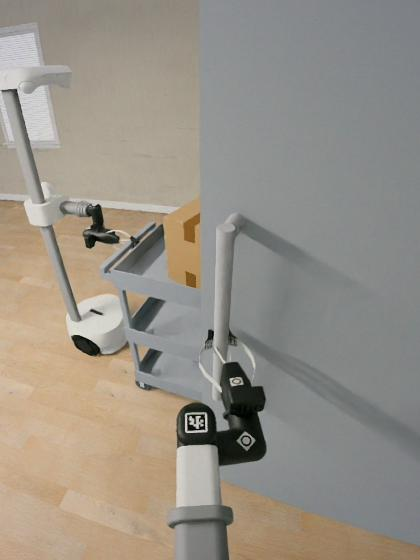

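{"method": "move", "body": {"blocking": false, "r1": {"base":{"translate_m":0.3,"strafe_m":-0.06},"pace":"slow","contact_limits":{"translate_m":0.6}}, "cameras": []}}

{"method": "wait", "body": {"seconds": 5, "cameras": ["r1_head_camera","r1_head_left_camera","r1_head_right_camera"]}}

Scene clock: 701.23 s.
move: r1 moving
r1.base_odometry: x=-3.377 y=-0.484 heading=+0.742
r1.turned_by_wheels: +0.000
r1.turned_by_imu: +0.000
r1.base_tilt: forward=-1.6 right=+1.3
r1.lidar_m: 0.38 0.41 2.14 2.01 2.08 2.76 4.02 4.04 2.87 2.70 1.43 0.43
r1.base_status: translate_m moving; strafe_m moving
r1.joint_positions: lift_m=+0.685 arm_m=+0.000 wrist_yaw_rad=-0.004 wrist_pitch_rad=+0.009 wrist_roll_rad=+1.571 gripper_m=-0.029
r1.joint_status: not commanded
r1.measured_speeds: translate_m=+0.049 strafe_m=-0.009 rotate_rad=+0.001 lift_m=+0.000 arm_m=+0.000 wrist_yaw_rad=+0.000 wrist_pitch_rad=+0.000 wrist_roll_rad=+0.000
r1.motor_effort: lift_m=+23(23) arm_m=+4(4) wheel_0=+7(7) wheel_1=+3(5) wheel_2=-11(11)
r1.servo_current: wrist_yaw_rad=52(72) wrist_pitch_rad=52(59) wrist_roll_rad=39(65) gripper_m=46(52)
r1.contact_limits: translate_m 0.6
r1.hand_pose: x=+0.4589 y=-0.0887 z=+0.8603 quat_wxyz=(+0.707, +0.707, +0.001, -0.005) (m; r1's base frame)
r1.wrist_depth_mm: - - - 226 229 - - / - - - 227 229 - - / - 424 427 228 229 - - / - 433 433 168 230 - - / - 449 449 168 230 - - / 1708 466 207 186 181 - - / - 144 183 133 229 136 -
r2.base_odometry: x=-3.351 y=+0.516 heading=-2.021
r2.turned_by_wheels: +0.000
r2.turned_by_imu: +0.000
r2.base_tilt: forward=-0.6 right=+0.0
r2.lidar_m: 0.54 1.15 4.98 2.67 1.59 1.38 1.36 0.95 0.81 0.81 0.63 0.58
r2.base_status: not commanded
r2.joint_positions: lift_m=+0.860 arm_m=+0.150 wrist_yaw_rad=+0.028 wrist_pitch_rad=+0.001 wrist_roll_rad=+0.002 gripper_m=-0.037
r2.joint_status: not commanded
r2.measured_speeds: all 0
r2.motor_effort: lift_m=+20(20) arm_m=-9(9) wheel_0=+10(11) wheel_1=-1(1) wheel_2=+25(25)
r2.servo_current: wrist_yaw_rad=182(195) wrist_pitch_rad=39(39) wrist_roll_rad=46(65) gripper_m=104(111)
r2.contact_limits: translate_m 0.8
r2.hand_pose: x=+0.6119 y=-0.0792 z=+1.0377 quat_wxyz=(+1.000, +0.001, +0.001, +0.014) (m; r2's base frame)
r2.wrist_depth_mm: - - - 225 211 187 174 / - - - 228 212 189 174 / - - - 229 214 190 176 / - - - 175 215 194 - / - 1205 1042 173 216 192 178 / - 1182 175 166 206 193 179 / - 1182 - - 218 188 179
pictures: none
No camera images: "cameras" was empty.

Scene clock: 705.07 s.
earlier move: r1 done
r1.base_odometry: x=-3.126 y=-0.332 heading=+0.743
r1.turned_by_wheels: +0.001
r1.turned_by_imu: +0.001
r1.base_tilt: forward=-1.5 right=+1.2
r1.lidar_m: 0.41 0.41 2.18 2.08 2.17 2.84 - 3.93 2.80 2.63 0.92 0.40
r1.base_status: done
r1.joint_positions: lift_m=+0.685 arm_m=+0.000 wrist_yaw_rad=+0.002 wrist_pitch_rad=+0.009 wrist_roll_rad=+1.571 gripper_m=-0.029
r1.joint_status: not commanded
r1.measured_speeds: all 0
r1.motor_effort: lift_m=+23(23) arm_m=+4(4) wheel_0=+7(12) wheel_1=+3(7) wheel_2=+0(11)
r1.servo_current: wrist_yaw_rad=52(72) wrist_pitch_rad=52(65) wrist_roll_rad=39(65) gripper_m=52(59)
r1.contact_limits: translate_m 0.6
r1.hand_pose: x=+0.4594 y=-0.0869 z=+0.8603 quat_wxyz=(+0.707, +0.707, +0.004, -0.002) (m; r1's base frame)
r1.wrist_depth_mm: - - - 203 204 - - / - - 564 - 210 - - / - 404 410 155 214 - - / - 427 436 158 219 - - / - 462 466 163 225 - - / - 500 212 185 183 - - / - 137 167 131 237 135 -
r2.base_odometry: x=-3.351 y=+0.516 heading=-2.021
r2.turned_by_wheels: +0.000
r2.turned_by_imu: +0.001
r2.base_tilt: forward=-0.6 right=+0.0
r2.lidar_m: 0.55 1.27 4.98 2.67 1.60 1.36 1.38 0.97 0.81 0.83 0.64 0.57
r2.base_status: not commanded
r2.joint_positions: lift_m=+0.860 arm_m=+0.150 wrist_yaw_rad=+0.028 wrist_pitch_rad=+0.001 wrist_roll_rad=+0.002 gripper_m=-0.037
r2.joint_status: not commanded
r2.measured_speeds: all 0
r2.on_its_own: wrist_yaw_rad is at rest, and its servo_current (182 mA) is outside its rest range (0 to 104 mA)
r2.motor_effort: lift_m=+20(20) arm_m=-9(9) wheel_0=+10(11) wheel_1=-1(1) wheel_2=+25(25)
r2.servo_current: wrist_yaw_rad=182(195) wrist_pitch_rad=39(46) wrist_roll_rad=52(65) gripper_m=111(117)
r2.contact_limits: translate_m 0.8
r2.hand_pose: x=+0.6119 y=-0.0792 z=+1.0377 quat_wxyz=(+1.000, +0.001, +0.001, +0.014) (m; r2's base frame)
r2.wrist_depth_mm: - - - 225 211 187 173 / - - - 227 212 189 174 / - - - 229 214 191 176 / - - - 175 215 195 - / - - 991 173 216 192 178 / - - 178 166 206 193 179 / - 1025 - - 219 189 179
wait: 3.83 of 5 s (r1 has come to rest)
pictures: r1_head_camera, r1_head_left_camera, r1_head_right_camera
Images, in order (width x height): r1_head_camera 420x560, r1_head_left_camera 420x672, r1_head_right_camera 420x672.

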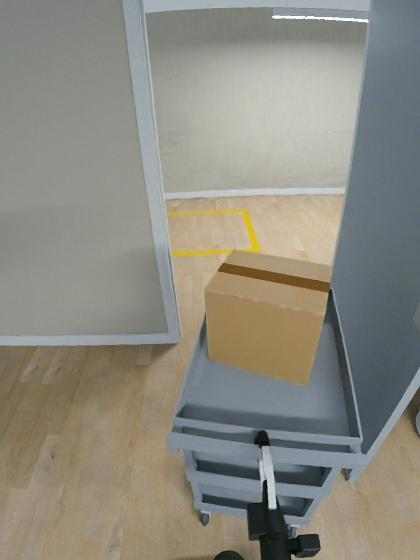

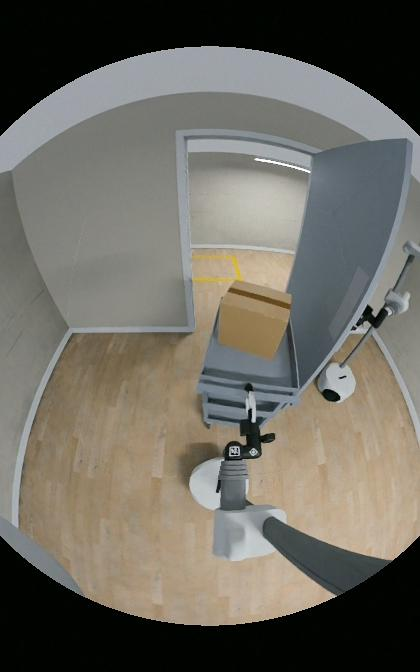

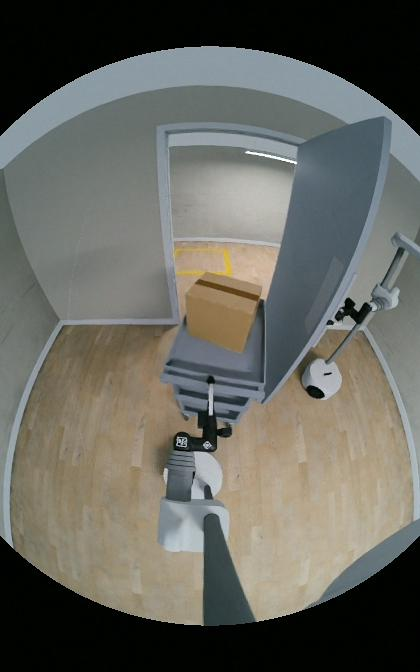

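{"method": "move", "body": {"blocking": false, "r1": {"base":{"translate_m":-0.35,"strafe_m":0.08},"pace":"slow","contact_limits":{"translate_m":0.6}}, "cameras": []}}

{"method": "wait", "body": {"seconds": 6, "cameras": []}}

{"method": "move", "body": {"blocking": false, "r1": {"base":{"strafe_m":-0.2},"pace":"slow","contact_limits":{"strafe_m":0.6}}, "cameras": []}}

{"method": "wait", "body": {"seconds": 4, "cameras": ["r1_head_camera"]}}

Scene clock: 712.47 s.
move: r1 moving
r1.base_odometry: x=-3.137 y=-0.338 heading=+0.743
r1.turned_by_wheels: +0.000
r1.turned_by_imu: +0.000
r1.base_tilt: forward=-1.6 right=+1.2
r1.lidar_m: 0.41 0.44 2.20 2.09 2.14 2.83 - 3.94 2.80 2.65 0.94 0.42
r1.base_status: translate_m moving; strafe_m moving
r1.joint_positions: lift_m=+0.685 arm_m=+0.000 wrist_yaw_rad=+0.002 wrist_pitch_rad=+0.009 wrist_roll_rad=+1.571 gripper_m=-0.029
r1.joint_status: not commanded
r1.measured_speeds: translate_m=-0.048 strafe_m=+0.011 rotate_rad=+0.001 lift_m=+0.000 arm_m=+0.000 wrist_yaw_rad=+0.000 wrist_pitch_rad=+0.000 wrist_roll_rad=+0.000
r1.motor_effort: lift_m=+23(23) arm_m=-4(4) wheel_0=-6(6) wheel_1=-3(5) wheel_2=+10(10)
r1.servo_current: wrist_yaw_rad=52(59) wrist_pitch_rad=52(59) wrist_roll_rad=39(72) gripper_m=52(59)
r1.contact_limits: translate_m 0.6
r1.hand_pose: x=+0.4595 y=-0.0869 z=+0.8603 quat_wxyz=(+0.707, +0.707, +0.004, -0.002) (m; r1's base frame)
r1.wrist_depth_mm: - - - 204 206 - - / - - 585 208 211 - - / - 410 410 213 216 - - / - 430 436 160 220 - - / - 462 462 164 229 - - / - 500 211 169 182 - - / - 137 167 128 239 136 -
r2.base_odometry: x=-3.351 y=+0.516 heading=-2.021
r2.turned_by_wheels: +0.000
r2.turned_by_imu: +0.000
r2.base_tilt: forward=-0.7 right=+0.1
r2.lidar_m: 0.55 1.27 4.98 2.66 1.59 1.37 1.37 0.95 0.80 0.81 0.66 0.59
r2.base_status: not commanded
r2.joint_positions: lift_m=+0.860 arm_m=+0.150 wrist_yaw_rad=+0.028 wrist_pitch_rad=+0.001 wrist_roll_rad=+0.002 gripper_m=-0.037
r2.joint_status: not commanded
r2.measured_speeds: all 0
r2.motor_effort: lift_m=+20(20) arm_m=-9(9) wheel_0=+11(11) wheel_1=-1(1) wheel_2=+25(25)
r2.servo_current: wrist_yaw_rad=189(195) wrist_pitch_rad=39(46) wrist_roll_rad=52(52) gripper_m=104(111)
r2.contact_limits: translate_m 0.8
r2.hand_pose: x=+0.6119 y=-0.0792 z=+1.0377 quat_wxyz=(+1.000, +0.001, +0.001, +0.014) (m; r2's base frame)
r2.wrist_depth_mm: - - - 225 211 187 173 / - - - 227 212 189 174 / - - - 229 213 190 176 / - - - 175 216 195 - / - - 976 174 217 192 178 / - - 178 167 207 193 179 / - 1025 - - 220 188 179
pictures: none
No camera images: "cameras" was empty.

Scene clock: 716.83 s.
earlier move: r1 done
r1.base_odometry: x=-3.438 y=-0.510 heading=+0.743
r1.turned_by_wheels: +0.000
r1.turned_by_imu: +0.000
r1.base_tilt: forward=-1.6 right=+1.3
r1.lidar_m: 0.39 0.44 2.09 1.99 2.07 2.75 3.95 3.98 2.89 2.73 1.53 0.42
r1.base_status: done
r1.joint_positions: lift_m=+0.685 arm_m=+0.000 wrist_yaw_rad=+0.002 wrist_pitch_rad=+0.009 wrist_roll_rad=+1.571 gripper_m=-0.029
r1.joint_status: not commanded
r1.measured_speeds: all 0
r1.motor_effort: lift_m=+23(23) arm_m=-4(4) wheel_0=-5(10) wheel_1=-4(7) wheel_2=+6(11)
r1.servo_current: wrist_yaw_rad=52(72) wrist_pitch_rad=59(65) wrist_roll_rad=52(72) gripper_m=46(59)
r1.contact_limits: translate_m 0.6
r1.hand_pose: x=+0.4595 y=-0.0869 z=+0.8603 quat_wxyz=(+0.707, +0.707, +0.004, -0.002) (m; r1's base frame)
r1.wrist_depth_mm: - - - 216 217 - - / - - - 218 221 - - / - 413 418 221 224 - - / - 430 433 165 227 - - / 1661 452 455 167 230 - - / - 473 208 178 181 - - / - 144 166 - 236 129 -
r2.base_odometry: x=-3.351 y=+0.516 heading=-2.021
r2.turned_by_wheels: +0.000
r2.turned_by_imu: +0.001
r2.base_tilt: forward=-0.6 right=+0.0
r2.lidar_m: 0.53 1.20 4.97 2.67 1.58 1.36 1.38 0.96 0.81 0.82 0.65 0.56
r2.base_status: not commanded
r2.joint_positions: lift_m=+0.860 arm_m=+0.150 wrist_yaw_rad=+0.028 wrist_pitch_rad=+0.001 wrist_roll_rad=+0.002 gripper_m=-0.037
r2.joint_status: not commanded
r2.measured_speeds: all 0
r2.on_its_own: wrist_yaw_rad is at rest, and its servo_current (176 mA) is outside its rest range (0 to 104 mA)
r2.motor_effort: lift_m=+20(20) arm_m=-8(9) wheel_0=+10(11) wheel_1=+0(1) wheel_2=+25(25)
r2.servo_current: wrist_yaw_rad=176(195) wrist_pitch_rad=46(46) wrist_roll_rad=46(59) gripper_m=104(117)
r2.contact_limits: translate_m 0.8
r2.hand_pose: x=+0.6119 y=-0.0792 z=+1.0377 quat_wxyz=(+1.000, +0.001, +0.001, +0.014) (m; r2's base frame)
r2.wrist_depth_mm: - - - 225 211 187 173 / - - - 227 211 189 175 / - - - 229 214 191 175 / - - - 175 216 193 - / - 1255 1078 173 216 192 177 / - 1255 174 167 207 193 179 / - 1229 - - 218 188 179
wait: 4.37 of 6 s (r1 has come to rest)
pictures: none
No camera images: "cameras" was empty.

Scene clock: 717.33 s.
move: r1 moving
r1.base_odometry: x=-3.428 y=-0.520 heading=+0.743
r1.turned_by_wheels: +0.001
r1.turned_by_imu: +0.001
r1.base_tilt: forward=-1.6 right=+1.3
r1.lidar_m: 0.40 0.44 2.12 2.01 2.08 2.78 3.93 3.98 2.85 2.71 1.52 0.44
r1.base_status: strafe_m moving
r1.joint_positions: lift_m=+0.685 arm_m=+0.000 wrist_yaw_rad=+0.004 wrist_pitch_rad=+0.009 wrist_roll_rad=+1.571 gripper_m=-0.029
r1.joint_status: not commanded
r1.measured_speeds: translate_m=+0.000 strafe_m=-0.056 rotate_rad=-0.002 lift_m=+0.000 arm_m=+0.000 wrist_yaw_rad=+0.000 wrist_pitch_rad=+0.000 wrist_roll_rad=+0.000
r1.motor_effort: lift_m=+23(23) arm_m=-4(4) wheel_0=+14(14) wheel_1=-5(7) wheel_2=+2(6)
r1.servo_current: wrist_yaw_rad=59(65) wrist_pitch_rad=52(59) wrist_roll_rad=39(59) gripper_m=52(59)
r1.contact_limits: strafe_m 0.6
r1.hand_pose: x=+0.4596 y=-0.0864 z=+0.8603 quat_wxyz=(+0.707, +0.707, +0.004, -0.002) (m; r1's base frame)
r1.wrist_depth_mm: - - - 215 217 - - / - - - 218 220 - - / - 413 415 221 223 - - / - 430 433 164 226 - - / 1708 452 455 167 229 - - / - 473 466 180 185 - - / - 144 174 - 236 136 -
r2.base_odometry: x=-3.351 y=+0.516 heading=-2.021
r2.turned_by_wheels: +0.000
r2.turned_by_imu: +0.000
r2.base_tilt: forward=-0.7 right=+0.0
r2.lidar_m: 0.55 1.16 5.00 2.64 1.56 1.36 1.37 0.94 0.83 0.82 0.64 0.59
r2.base_status: not commanded
r2.joint_positions: lift_m=+0.860 arm_m=+0.150 wrist_yaw_rad=+0.028 wrist_pitch_rad=+0.001 wrist_roll_rad=+0.002 gripper_m=-0.037
r2.joint_status: not commanded
r2.measured_speeds: all 0
r2.motor_effort: lift_m=+20(20) arm_m=-9(9) wheel_0=+11(11) wheel_1=-1(1) wheel_2=+25(25)
r2.servo_current: wrist_yaw_rad=176(195) wrist_pitch_rad=39(46) wrist_roll_rad=39(59) gripper_m=111(111)
r2.contact_limits: translate_m 0.8
r2.hand_pose: x=+0.6119 y=-0.0792 z=+1.0377 quat_wxyz=(+1.000, +0.001, +0.001, +0.014) (m; r2's base frame)
r2.wrist_depth_mm: - - - 225 210 188 173 / - - - 227 212 189 175 / - - - 229 214 190 176 / - - - 175 216 193 - / - 1229 1078 173 216 191 178 / - 1205 174 166 206 193 178 / - 1205 - - 219 187 180
pictures: none
No camera images: "cameras" was empty.

Scene clock: 719.97 s.
earlier move: r1 done
r1.base_odometry: x=-3.303 y=-0.657 heading=+0.743
r1.turned_by_wheels: +0.000
r1.turned_by_imu: -0.001
r1.base_tilt: forward=-1.5 right=+1.3
r1.lidar_m: 0.36 0.37 2.31 2.19 2.26 2.99 3.93 3.80 2.67 2.53 1.41 0.45
r1.base_status: done
r1.joint_positions: lift_m=+0.685 arm_m=+0.000 wrist_yaw_rad=+0.004 wrist_pitch_rad=+0.009 wrist_roll_rad=+1.571 gripper_m=-0.029
r1.joint_status: not commanded
r1.measured_speeds: all 0
r1.motor_effort: lift_m=+23(23) arm_m=+4(4) wheel_0=+6(15) wheel_1=-3(8) wheel_2=+1(6)
r1.servo_current: wrist_yaw_rad=46(72) wrist_pitch_rad=59(65) wrist_roll_rad=46(72) gripper_m=59(59)
r1.contact_limits: strafe_m 0.6
r1.hand_pose: x=+0.4596 y=-0.0864 z=+0.8603 quat_wxyz=(+0.707, +0.707, +0.004, -0.002) (m; r1's base frame)
r1.wrist_depth_mm: - 809 788 263 268 279 - / - - - 255 257 1576 1160 / - - - 248 250 1863 - / 1708 - 442 238 243 - - / 1708 436 439 176 236 - - / 1708 439 211 185 183 - - / - 436 183 130 222 135 -
r2.base_odometry: x=-3.351 y=+0.516 heading=-2.021
r2.turned_by_wheels: +0.000
r2.turned_by_imu: +0.000
r2.base_tilt: forward=-0.6 right=+0.0
r2.lidar_m: 0.56 1.01 4.97 2.67 1.57 1.37 1.38 0.95 0.81 0.82 0.64 0.58
r2.base_status: not commanded
r2.joint_positions: lift_m=+0.860 arm_m=+0.150 wrist_yaw_rad=+0.028 wrist_pitch_rad=+0.001 wrist_roll_rad=+0.002 gripper_m=-0.037
r2.joint_status: not commanded
r2.measured_speeds: all 0
r2.on_its_own: wrist_yaw_rad is at rest, and its servo_current (182 mA) is outside its rest range (0 to 104 mA)
r2.motor_effort: lift_m=+20(20) arm_m=-9(9) wheel_0=+10(11) wheel_1=+0(1) wheel_2=+25(25)
r2.servo_current: wrist_yaw_rad=182(195) wrist_pitch_rad=39(46) wrist_roll_rad=46(59) gripper_m=104(117)
r2.contact_limits: translate_m 0.8
r2.hand_pose: x=+0.6119 y=-0.0792 z=+1.0377 quat_wxyz=(+1.000, +0.001, +0.001, +0.014) (m; r2's base frame)
r2.wrist_depth_mm: - - - 225 211 187 173 / - - - 228 212 188 175 / - - - 228 213 190 176 / - - - 175 215 194 - / 1078 1042 976 173 216 191 178 / - 640 175 167 206 193 179 / - 640 603 - 219 188 179
wait: 2.63 of 4 s (r1 has come to rest)
pictures: r1_head_camera
Images, in order (width x height): r1_head_camera 420x560.

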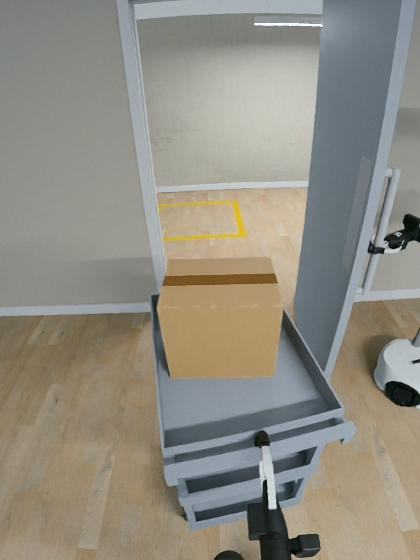

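{"method": "move", "body": {"blocking": false, "r1": {"base":{"strafe_m":0.09},"pace":"slow","contact_limits":{"strafe_m":0.6}}, "cameras": []}}

{"method": "wait", "body": {"seconds": 3, "cameras": []}}

{"method": "move", "body": {"blocking": false, "r1": {"base":{"translate_m":0.4},"pace":"slow","contact_limits":{"translate_m":0.6}}, "cameras": []}}

{"method": "wait", "body": {"seconds": 6, "cameras": ["r1_head_camera"]}}

Scene clock: 726.10 s.
move: r1 moving
r1.base_odometry: x=-3.312 y=-0.646 heading=+0.743
r1.turned_by_wheels: +0.000
r1.turned_by_imu: +0.000
r1.base_tilt: forward=-1.6 right=+1.3
r1.lidar_m: 0.35 0.35 2.30 2.18 2.24 3.00 3.95 3.78 2.67 2.55 1.43 0.45
r1.base_status: strafe_m moving
r1.joint_positions: lift_m=+0.685 arm_m=+0.000 wrist_yaw_rad=+0.003 wrist_pitch_rad=+0.009 wrist_roll_rad=+1.571 gripper_m=-0.029
r1.joint_status: not commanded
r1.measured_speeds: translate_m=+0.001 strafe_m=+0.056 rotate_rad=-0.004 lift_m=+0.000 arm_m=+0.000 wrist_yaw_rad=+0.000 wrist_pitch_rad=+0.000 wrist_roll_rad=+0.000
r1.motor_effort: lift_m=+23(23) arm_m=+4(4) wheel_0=-7(8) wheel_1=+7(7) wheel_2=+1(2)
r1.servo_current: wrist_yaw_rad=59(65) wrist_pitch_rad=46(59) wrist_roll_rad=39(52) gripper_m=52(52)
r1.contact_limits: strafe_m 0.6
r1.hand_pose: x=+0.4595 y=-0.0867 z=+0.8603 quat_wxyz=(+0.707, +0.707, +0.004, -0.002) (m; r1's base frame)
r1.wrist_depth_mm: - 798 798 - 282 290 291 / - - - 257 262 1576 - / 1756 - - 250 252 1756 - / 1661 - - 240 244 - - / 1708 439 442 177 236 - - / 1708 439 206 185 182 - - / - 430 439 129 222 127 -
r2.base_odometry: x=-3.351 y=+0.516 heading=-2.021
r2.turned_by_wheels: +0.000
r2.turned_by_imu: +0.000
r2.base_tilt: forward=-0.6 right=+0.1
r2.lidar_m: 0.55 1.02 4.98 2.65 1.57 1.37 1.39 0.95 0.81 0.81 0.64 0.57
r2.base_status: not commanded
r2.joint_positions: lift_m=+0.860 arm_m=+0.150 wrist_yaw_rad=+0.028 wrist_pitch_rad=+0.001 wrist_roll_rad=+0.002 gripper_m=-0.037
r2.joint_status: not commanded
r2.measured_speeds: all 0
r2.motor_effort: lift_m=+20(20) arm_m=-9(9) wheel_0=+10(11) wheel_1=-1(1) wheel_2=+25(25)
r2.servo_current: wrist_yaw_rad=189(195) wrist_pitch_rad=46(46) wrist_roll_rad=46(59) gripper_m=104(111)
r2.contact_limits: translate_m 0.8
r2.hand_pose: x=+0.6119 y=-0.0792 z=+1.0377 quat_wxyz=(+1.000, +0.001, +0.001, +0.014) (m; r2's base frame)
r2.wrist_depth_mm: - - - 225 211 187 173 / - - - 227 213 188 174 / - - - 229 214 190 175 / 1160 - - 175 216 194 - / 1098 - 715 173 217 192 178 / - 640 175 167 206 194 179 / - 647 597 - 220 188 179
pictures: none
No camera images: "cameras" was empty.

Scene clock: 727.67 s.
earlier move: r1 done
r1.base_odometry: x=-3.363 y=-0.591 heading=+0.742
r1.turned_by_wheels: +0.000
r1.turned_by_imu: +0.000
r1.base_tilt: forward=-1.5 right=+1.3
r1.lidar_m: 0.36 0.39 2.22 2.09 2.16 2.89 3.93 3.90 2.77 2.62 1.46 0.45
r1.base_status: done
r1.joint_positions: lift_m=+0.685 arm_m=+0.000 wrist_yaw_rad=-0.004 wrist_pitch_rad=+0.009 wrist_roll_rad=+1.571 gripper_m=-0.029
r1.joint_status: not commanded
r1.measured_speeds: all 0
r1.motor_effort: lift_m=+23(23) arm_m=-4(4) wheel_0=-8(13) wheel_1=+0(7) wheel_2=-1(2)
r1.servo_current: wrist_yaw_rad=65(72) wrist_pitch_rad=59(59) wrist_roll_rad=59(59) gripper_m=46(59)
r1.contact_limits: strafe_m 0.6
r1.hand_pose: x=+0.4590 y=-0.0884 z=+0.8603 quat_wxyz=(+0.707, +0.707, +0.002, -0.004) (m; r1's base frame)
r1.wrist_depth_mm: - 831 854 255 259 286 - / - - - 250 251 1537 - / 1708 - - 242 244 1756 - / 1708 439 439 237 239 - - / 1808 439 442 175 235 - - / 1708 445 187 171 182 - - / - 442 452 129 224 127 -
r2.base_odometry: x=-3.351 y=+0.516 heading=-2.021
r2.turned_by_wheels: +0.000
r2.turned_by_imu: +0.000
r2.base_tilt: forward=-0.6 right=+0.0
r2.lidar_m: 0.56 1.08 4.98 2.66 1.56 1.35 1.39 0.95 0.82 0.81 0.64 0.59
r2.base_status: not commanded
r2.joint_positions: lift_m=+0.860 arm_m=+0.150 wrist_yaw_rad=+0.028 wrist_pitch_rad=+0.001 wrist_roll_rad=+0.002 gripper_m=-0.037
r2.joint_status: not commanded
r2.measured_speeds: all 0
r2.on_its_own: wrist_yaw_rad is at rest, and its servo_current (176 mA) is outside its rest range (0 to 104 mA)
r2.motor_effort: lift_m=+20(20) arm_m=-9(9) wheel_0=+10(11) wheel_1=-1(1) wheel_2=+25(25)
r2.servo_current: wrist_yaw_rad=176(195) wrist_pitch_rad=39(46) wrist_roll_rad=52(65) gripper_m=111(111)
r2.contact_limits: translate_m 0.8
r2.hand_pose: x=+0.6119 y=-0.0792 z=+1.0377 quat_wxyz=(+1.000, +0.001, +0.001, +0.014) (m; r2's base frame)
r2.wrist_depth_mm: - - - 224 211 187 173 / - - - 228 211 189 174 / - - - 229 213 190 176 / - - - 175 216 193 - / - 1118 1078 172 216 192 178 / - 715 174 167 206 193 179 / - 707 647 - 220 188 179
wait: 1.57 of 3 s (r1 has come to rest)
pictures: none
No camera images: "cameras" was empty.

Scene clock: 728.17 s.
move: r1 moving
r1.base_odometry: x=-3.354 y=-0.582 heading=+0.743
r1.turned_by_wheels: +0.000
r1.turned_by_imu: +0.000
r1.base_tilt: forward=-1.6 right=+1.3
r1.lidar_m: 0.36 0.39 2.20 2.11 2.17 2.88 3.98 3.91 2.77 2.62 1.45 0.42
r1.base_status: translate_m moving
r1.joint_positions: lift_m=+0.685 arm_m=+0.000 wrist_yaw_rad=-0.004 wrist_pitch_rad=+0.009 wrist_roll_rad=+1.571 gripper_m=-0.029
r1.joint_status: not commanded
r1.measured_speeds: translate_m=+0.049 strafe_m=+0.000 rotate_rad=+0.002 lift_m=+0.000 arm_m=+0.000 wrist_yaw_rad=+0.000 wrist_pitch_rad=+0.000 wrist_roll_rad=+0.000
r1.motor_effort: lift_m=+23(23) arm_m=+1(4) wheel_0=+6(8) wheel_1=+5(6) wheel_2=-11(11)
r1.servo_current: wrist_yaw_rad=59(72) wrist_pitch_rad=59(59) wrist_roll_rad=39(59) gripper_m=46(52)
r1.contact_limits: translate_m 0.6
r1.hand_pose: x=+0.4590 y=-0.0884 z=+0.8603 quat_wxyz=(+0.707, +0.707, +0.002, -0.004) (m; r1's base frame)
r1.wrist_depth_mm: - 831 820 253 255 283 - / - - - 249 250 1576 - / 1708 - - 241 244 1661 - / 1756 436 439 236 238 - - / 1708 433 439 174 234 - - / 1661 445 206 187 182 - - / - 145 449 134 224 127 -
r2.base_odometry: x=-3.351 y=+0.516 heading=-2.021
r2.turned_by_wheels: +0.000
r2.turned_by_imu: +0.000
r2.base_tilt: forward=-0.6 right=+0.1
r2.lidar_m: 0.54 1.07 5.00 2.68 1.57 1.36 1.37 0.95 0.80 0.83 0.64 0.58
r2.base_status: not commanded
r2.joint_positions: lift_m=+0.860 arm_m=+0.150 wrist_yaw_rad=+0.028 wrist_pitch_rad=+0.001 wrist_roll_rad=+0.002 gripper_m=-0.037
r2.joint_status: not commanded
r2.measured_speeds: all 0
r2.motor_effort: lift_m=+20(20) arm_m=-9(9) wheel_0=+10(11) wheel_1=+0(1) wheel_2=+25(25)
r2.servo_current: wrist_yaw_rad=189(189) wrist_pitch_rad=39(46) wrist_roll_rad=39(52) gripper_m=104(111)
r2.contact_limits: translate_m 0.8
r2.hand_pose: x=+0.6119 y=-0.0792 z=+1.0377 quat_wxyz=(+1.000, +0.001, +0.001, +0.014) (m; r2's base frame)
r2.wrist_depth_mm: - - - 225 210 188 173 / - - - 228 211 188 174 / - - - 229 215 190 176 / - - - 175 215 193 - / - 1098 917 173 216 191 178 / - 741 174 166 206 193 178 / - 732 647 - 219 188 179
pictures: none
No camera images: "cameras" was empty.

Scene clock: 732.97 s.
earlier move: r1 done
r1.base_odometry: x=-3.069 y=-0.320 heading=+0.742
r1.turned_by_wheels: +0.000
r1.turned_by_imu: -0.001
r1.base_tilt: forward=-1.5 right=+1.3
r1.lidar_m: 0.33 0.34 2.14 2.12 2.18 2.90 - 3.89 2.75 2.61 0.90 0.45
r1.base_status: done
r1.joint_positions: lift_m=+0.685 arm_m=+0.000 wrist_yaw_rad=-0.003 wrist_pitch_rad=+0.009 wrist_roll_rad=+1.571 gripper_m=-0.029
r1.joint_status: not commanded
r1.measured_speeds: all 0
r1.motor_effort: lift_m=+23(23) arm_m=+4(4) wheel_0=+3(9) wheel_1=+2(8) wheel_2=-3(11)
r1.servo_current: wrist_yaw_rad=33(72) wrist_pitch_rad=46(65) wrist_roll_rad=46(78) gripper_m=59(59)
r1.contact_limits: translate_m 0.6
r1.hand_pose: x=+0.4590 y=-0.0883 z=+0.8603 quat_wxyz=(+0.707, +0.707, +0.002, -0.004) (m; r1's base frame)
r1.wrist_depth_mm: - - - - 298 300 303 / - - - - 276 1661 1160 / - - - - 263 1863 - / - - - 246 250 866 - / - 439 439 179 237 - - / - 430 207 173 182 - - / - 424 427 134 216 126 -
r2.base_odometry: x=-3.351 y=+0.516 heading=-2.021
r2.turned_by_wheels: +0.000
r2.turned_by_imu: +0.001
r2.base_tilt: forward=-0.6 right=+0.0
r2.lidar_m: 0.54 1.22 4.99 2.66 1.59 1.37 1.35 0.94 0.82 0.80 0.64 0.57
r2.base_status: not commanded
r2.joint_positions: lift_m=+0.860 arm_m=+0.150 wrist_yaw_rad=+0.028 wrist_pitch_rad=+0.001 wrist_roll_rad=+0.002 gripper_m=-0.037
r2.joint_status: not commanded
r2.measured_speeds: all 0
r2.on_its_own: wrist_yaw_rad is at rest, and its servo_current (182 mA) is outside its rest range (0 to 104 mA)
r2.motor_effort: lift_m=+20(20) arm_m=-9(9) wheel_0=+11(11) wheel_1=+0(1) wheel_2=+25(25)
r2.servo_current: wrist_yaw_rad=182(202) wrist_pitch_rad=46(46) wrist_roll_rad=39(65) gripper_m=104(117)
r2.contact_limits: translate_m 0.8
r2.hand_pose: x=+0.6119 y=-0.0792 z=+1.0377 quat_wxyz=(+1.000, +0.001, +0.001, +0.014) (m; r2's base frame)
r2.wrist_depth_mm: - - 163 225 211 187 173 / - - - 227 212 188 174 / - - - 228 214 190 176 / - - - 175 216 193 - / - - 946 173 216 192 178 / - - 178 167 206 193 179 / - 976 - - 218 188 179
wait: 4.80 of 6 s (r1 has come to rest)
pictures: r1_head_camera
Images, in order (width x height): r1_head_camera 420x560.

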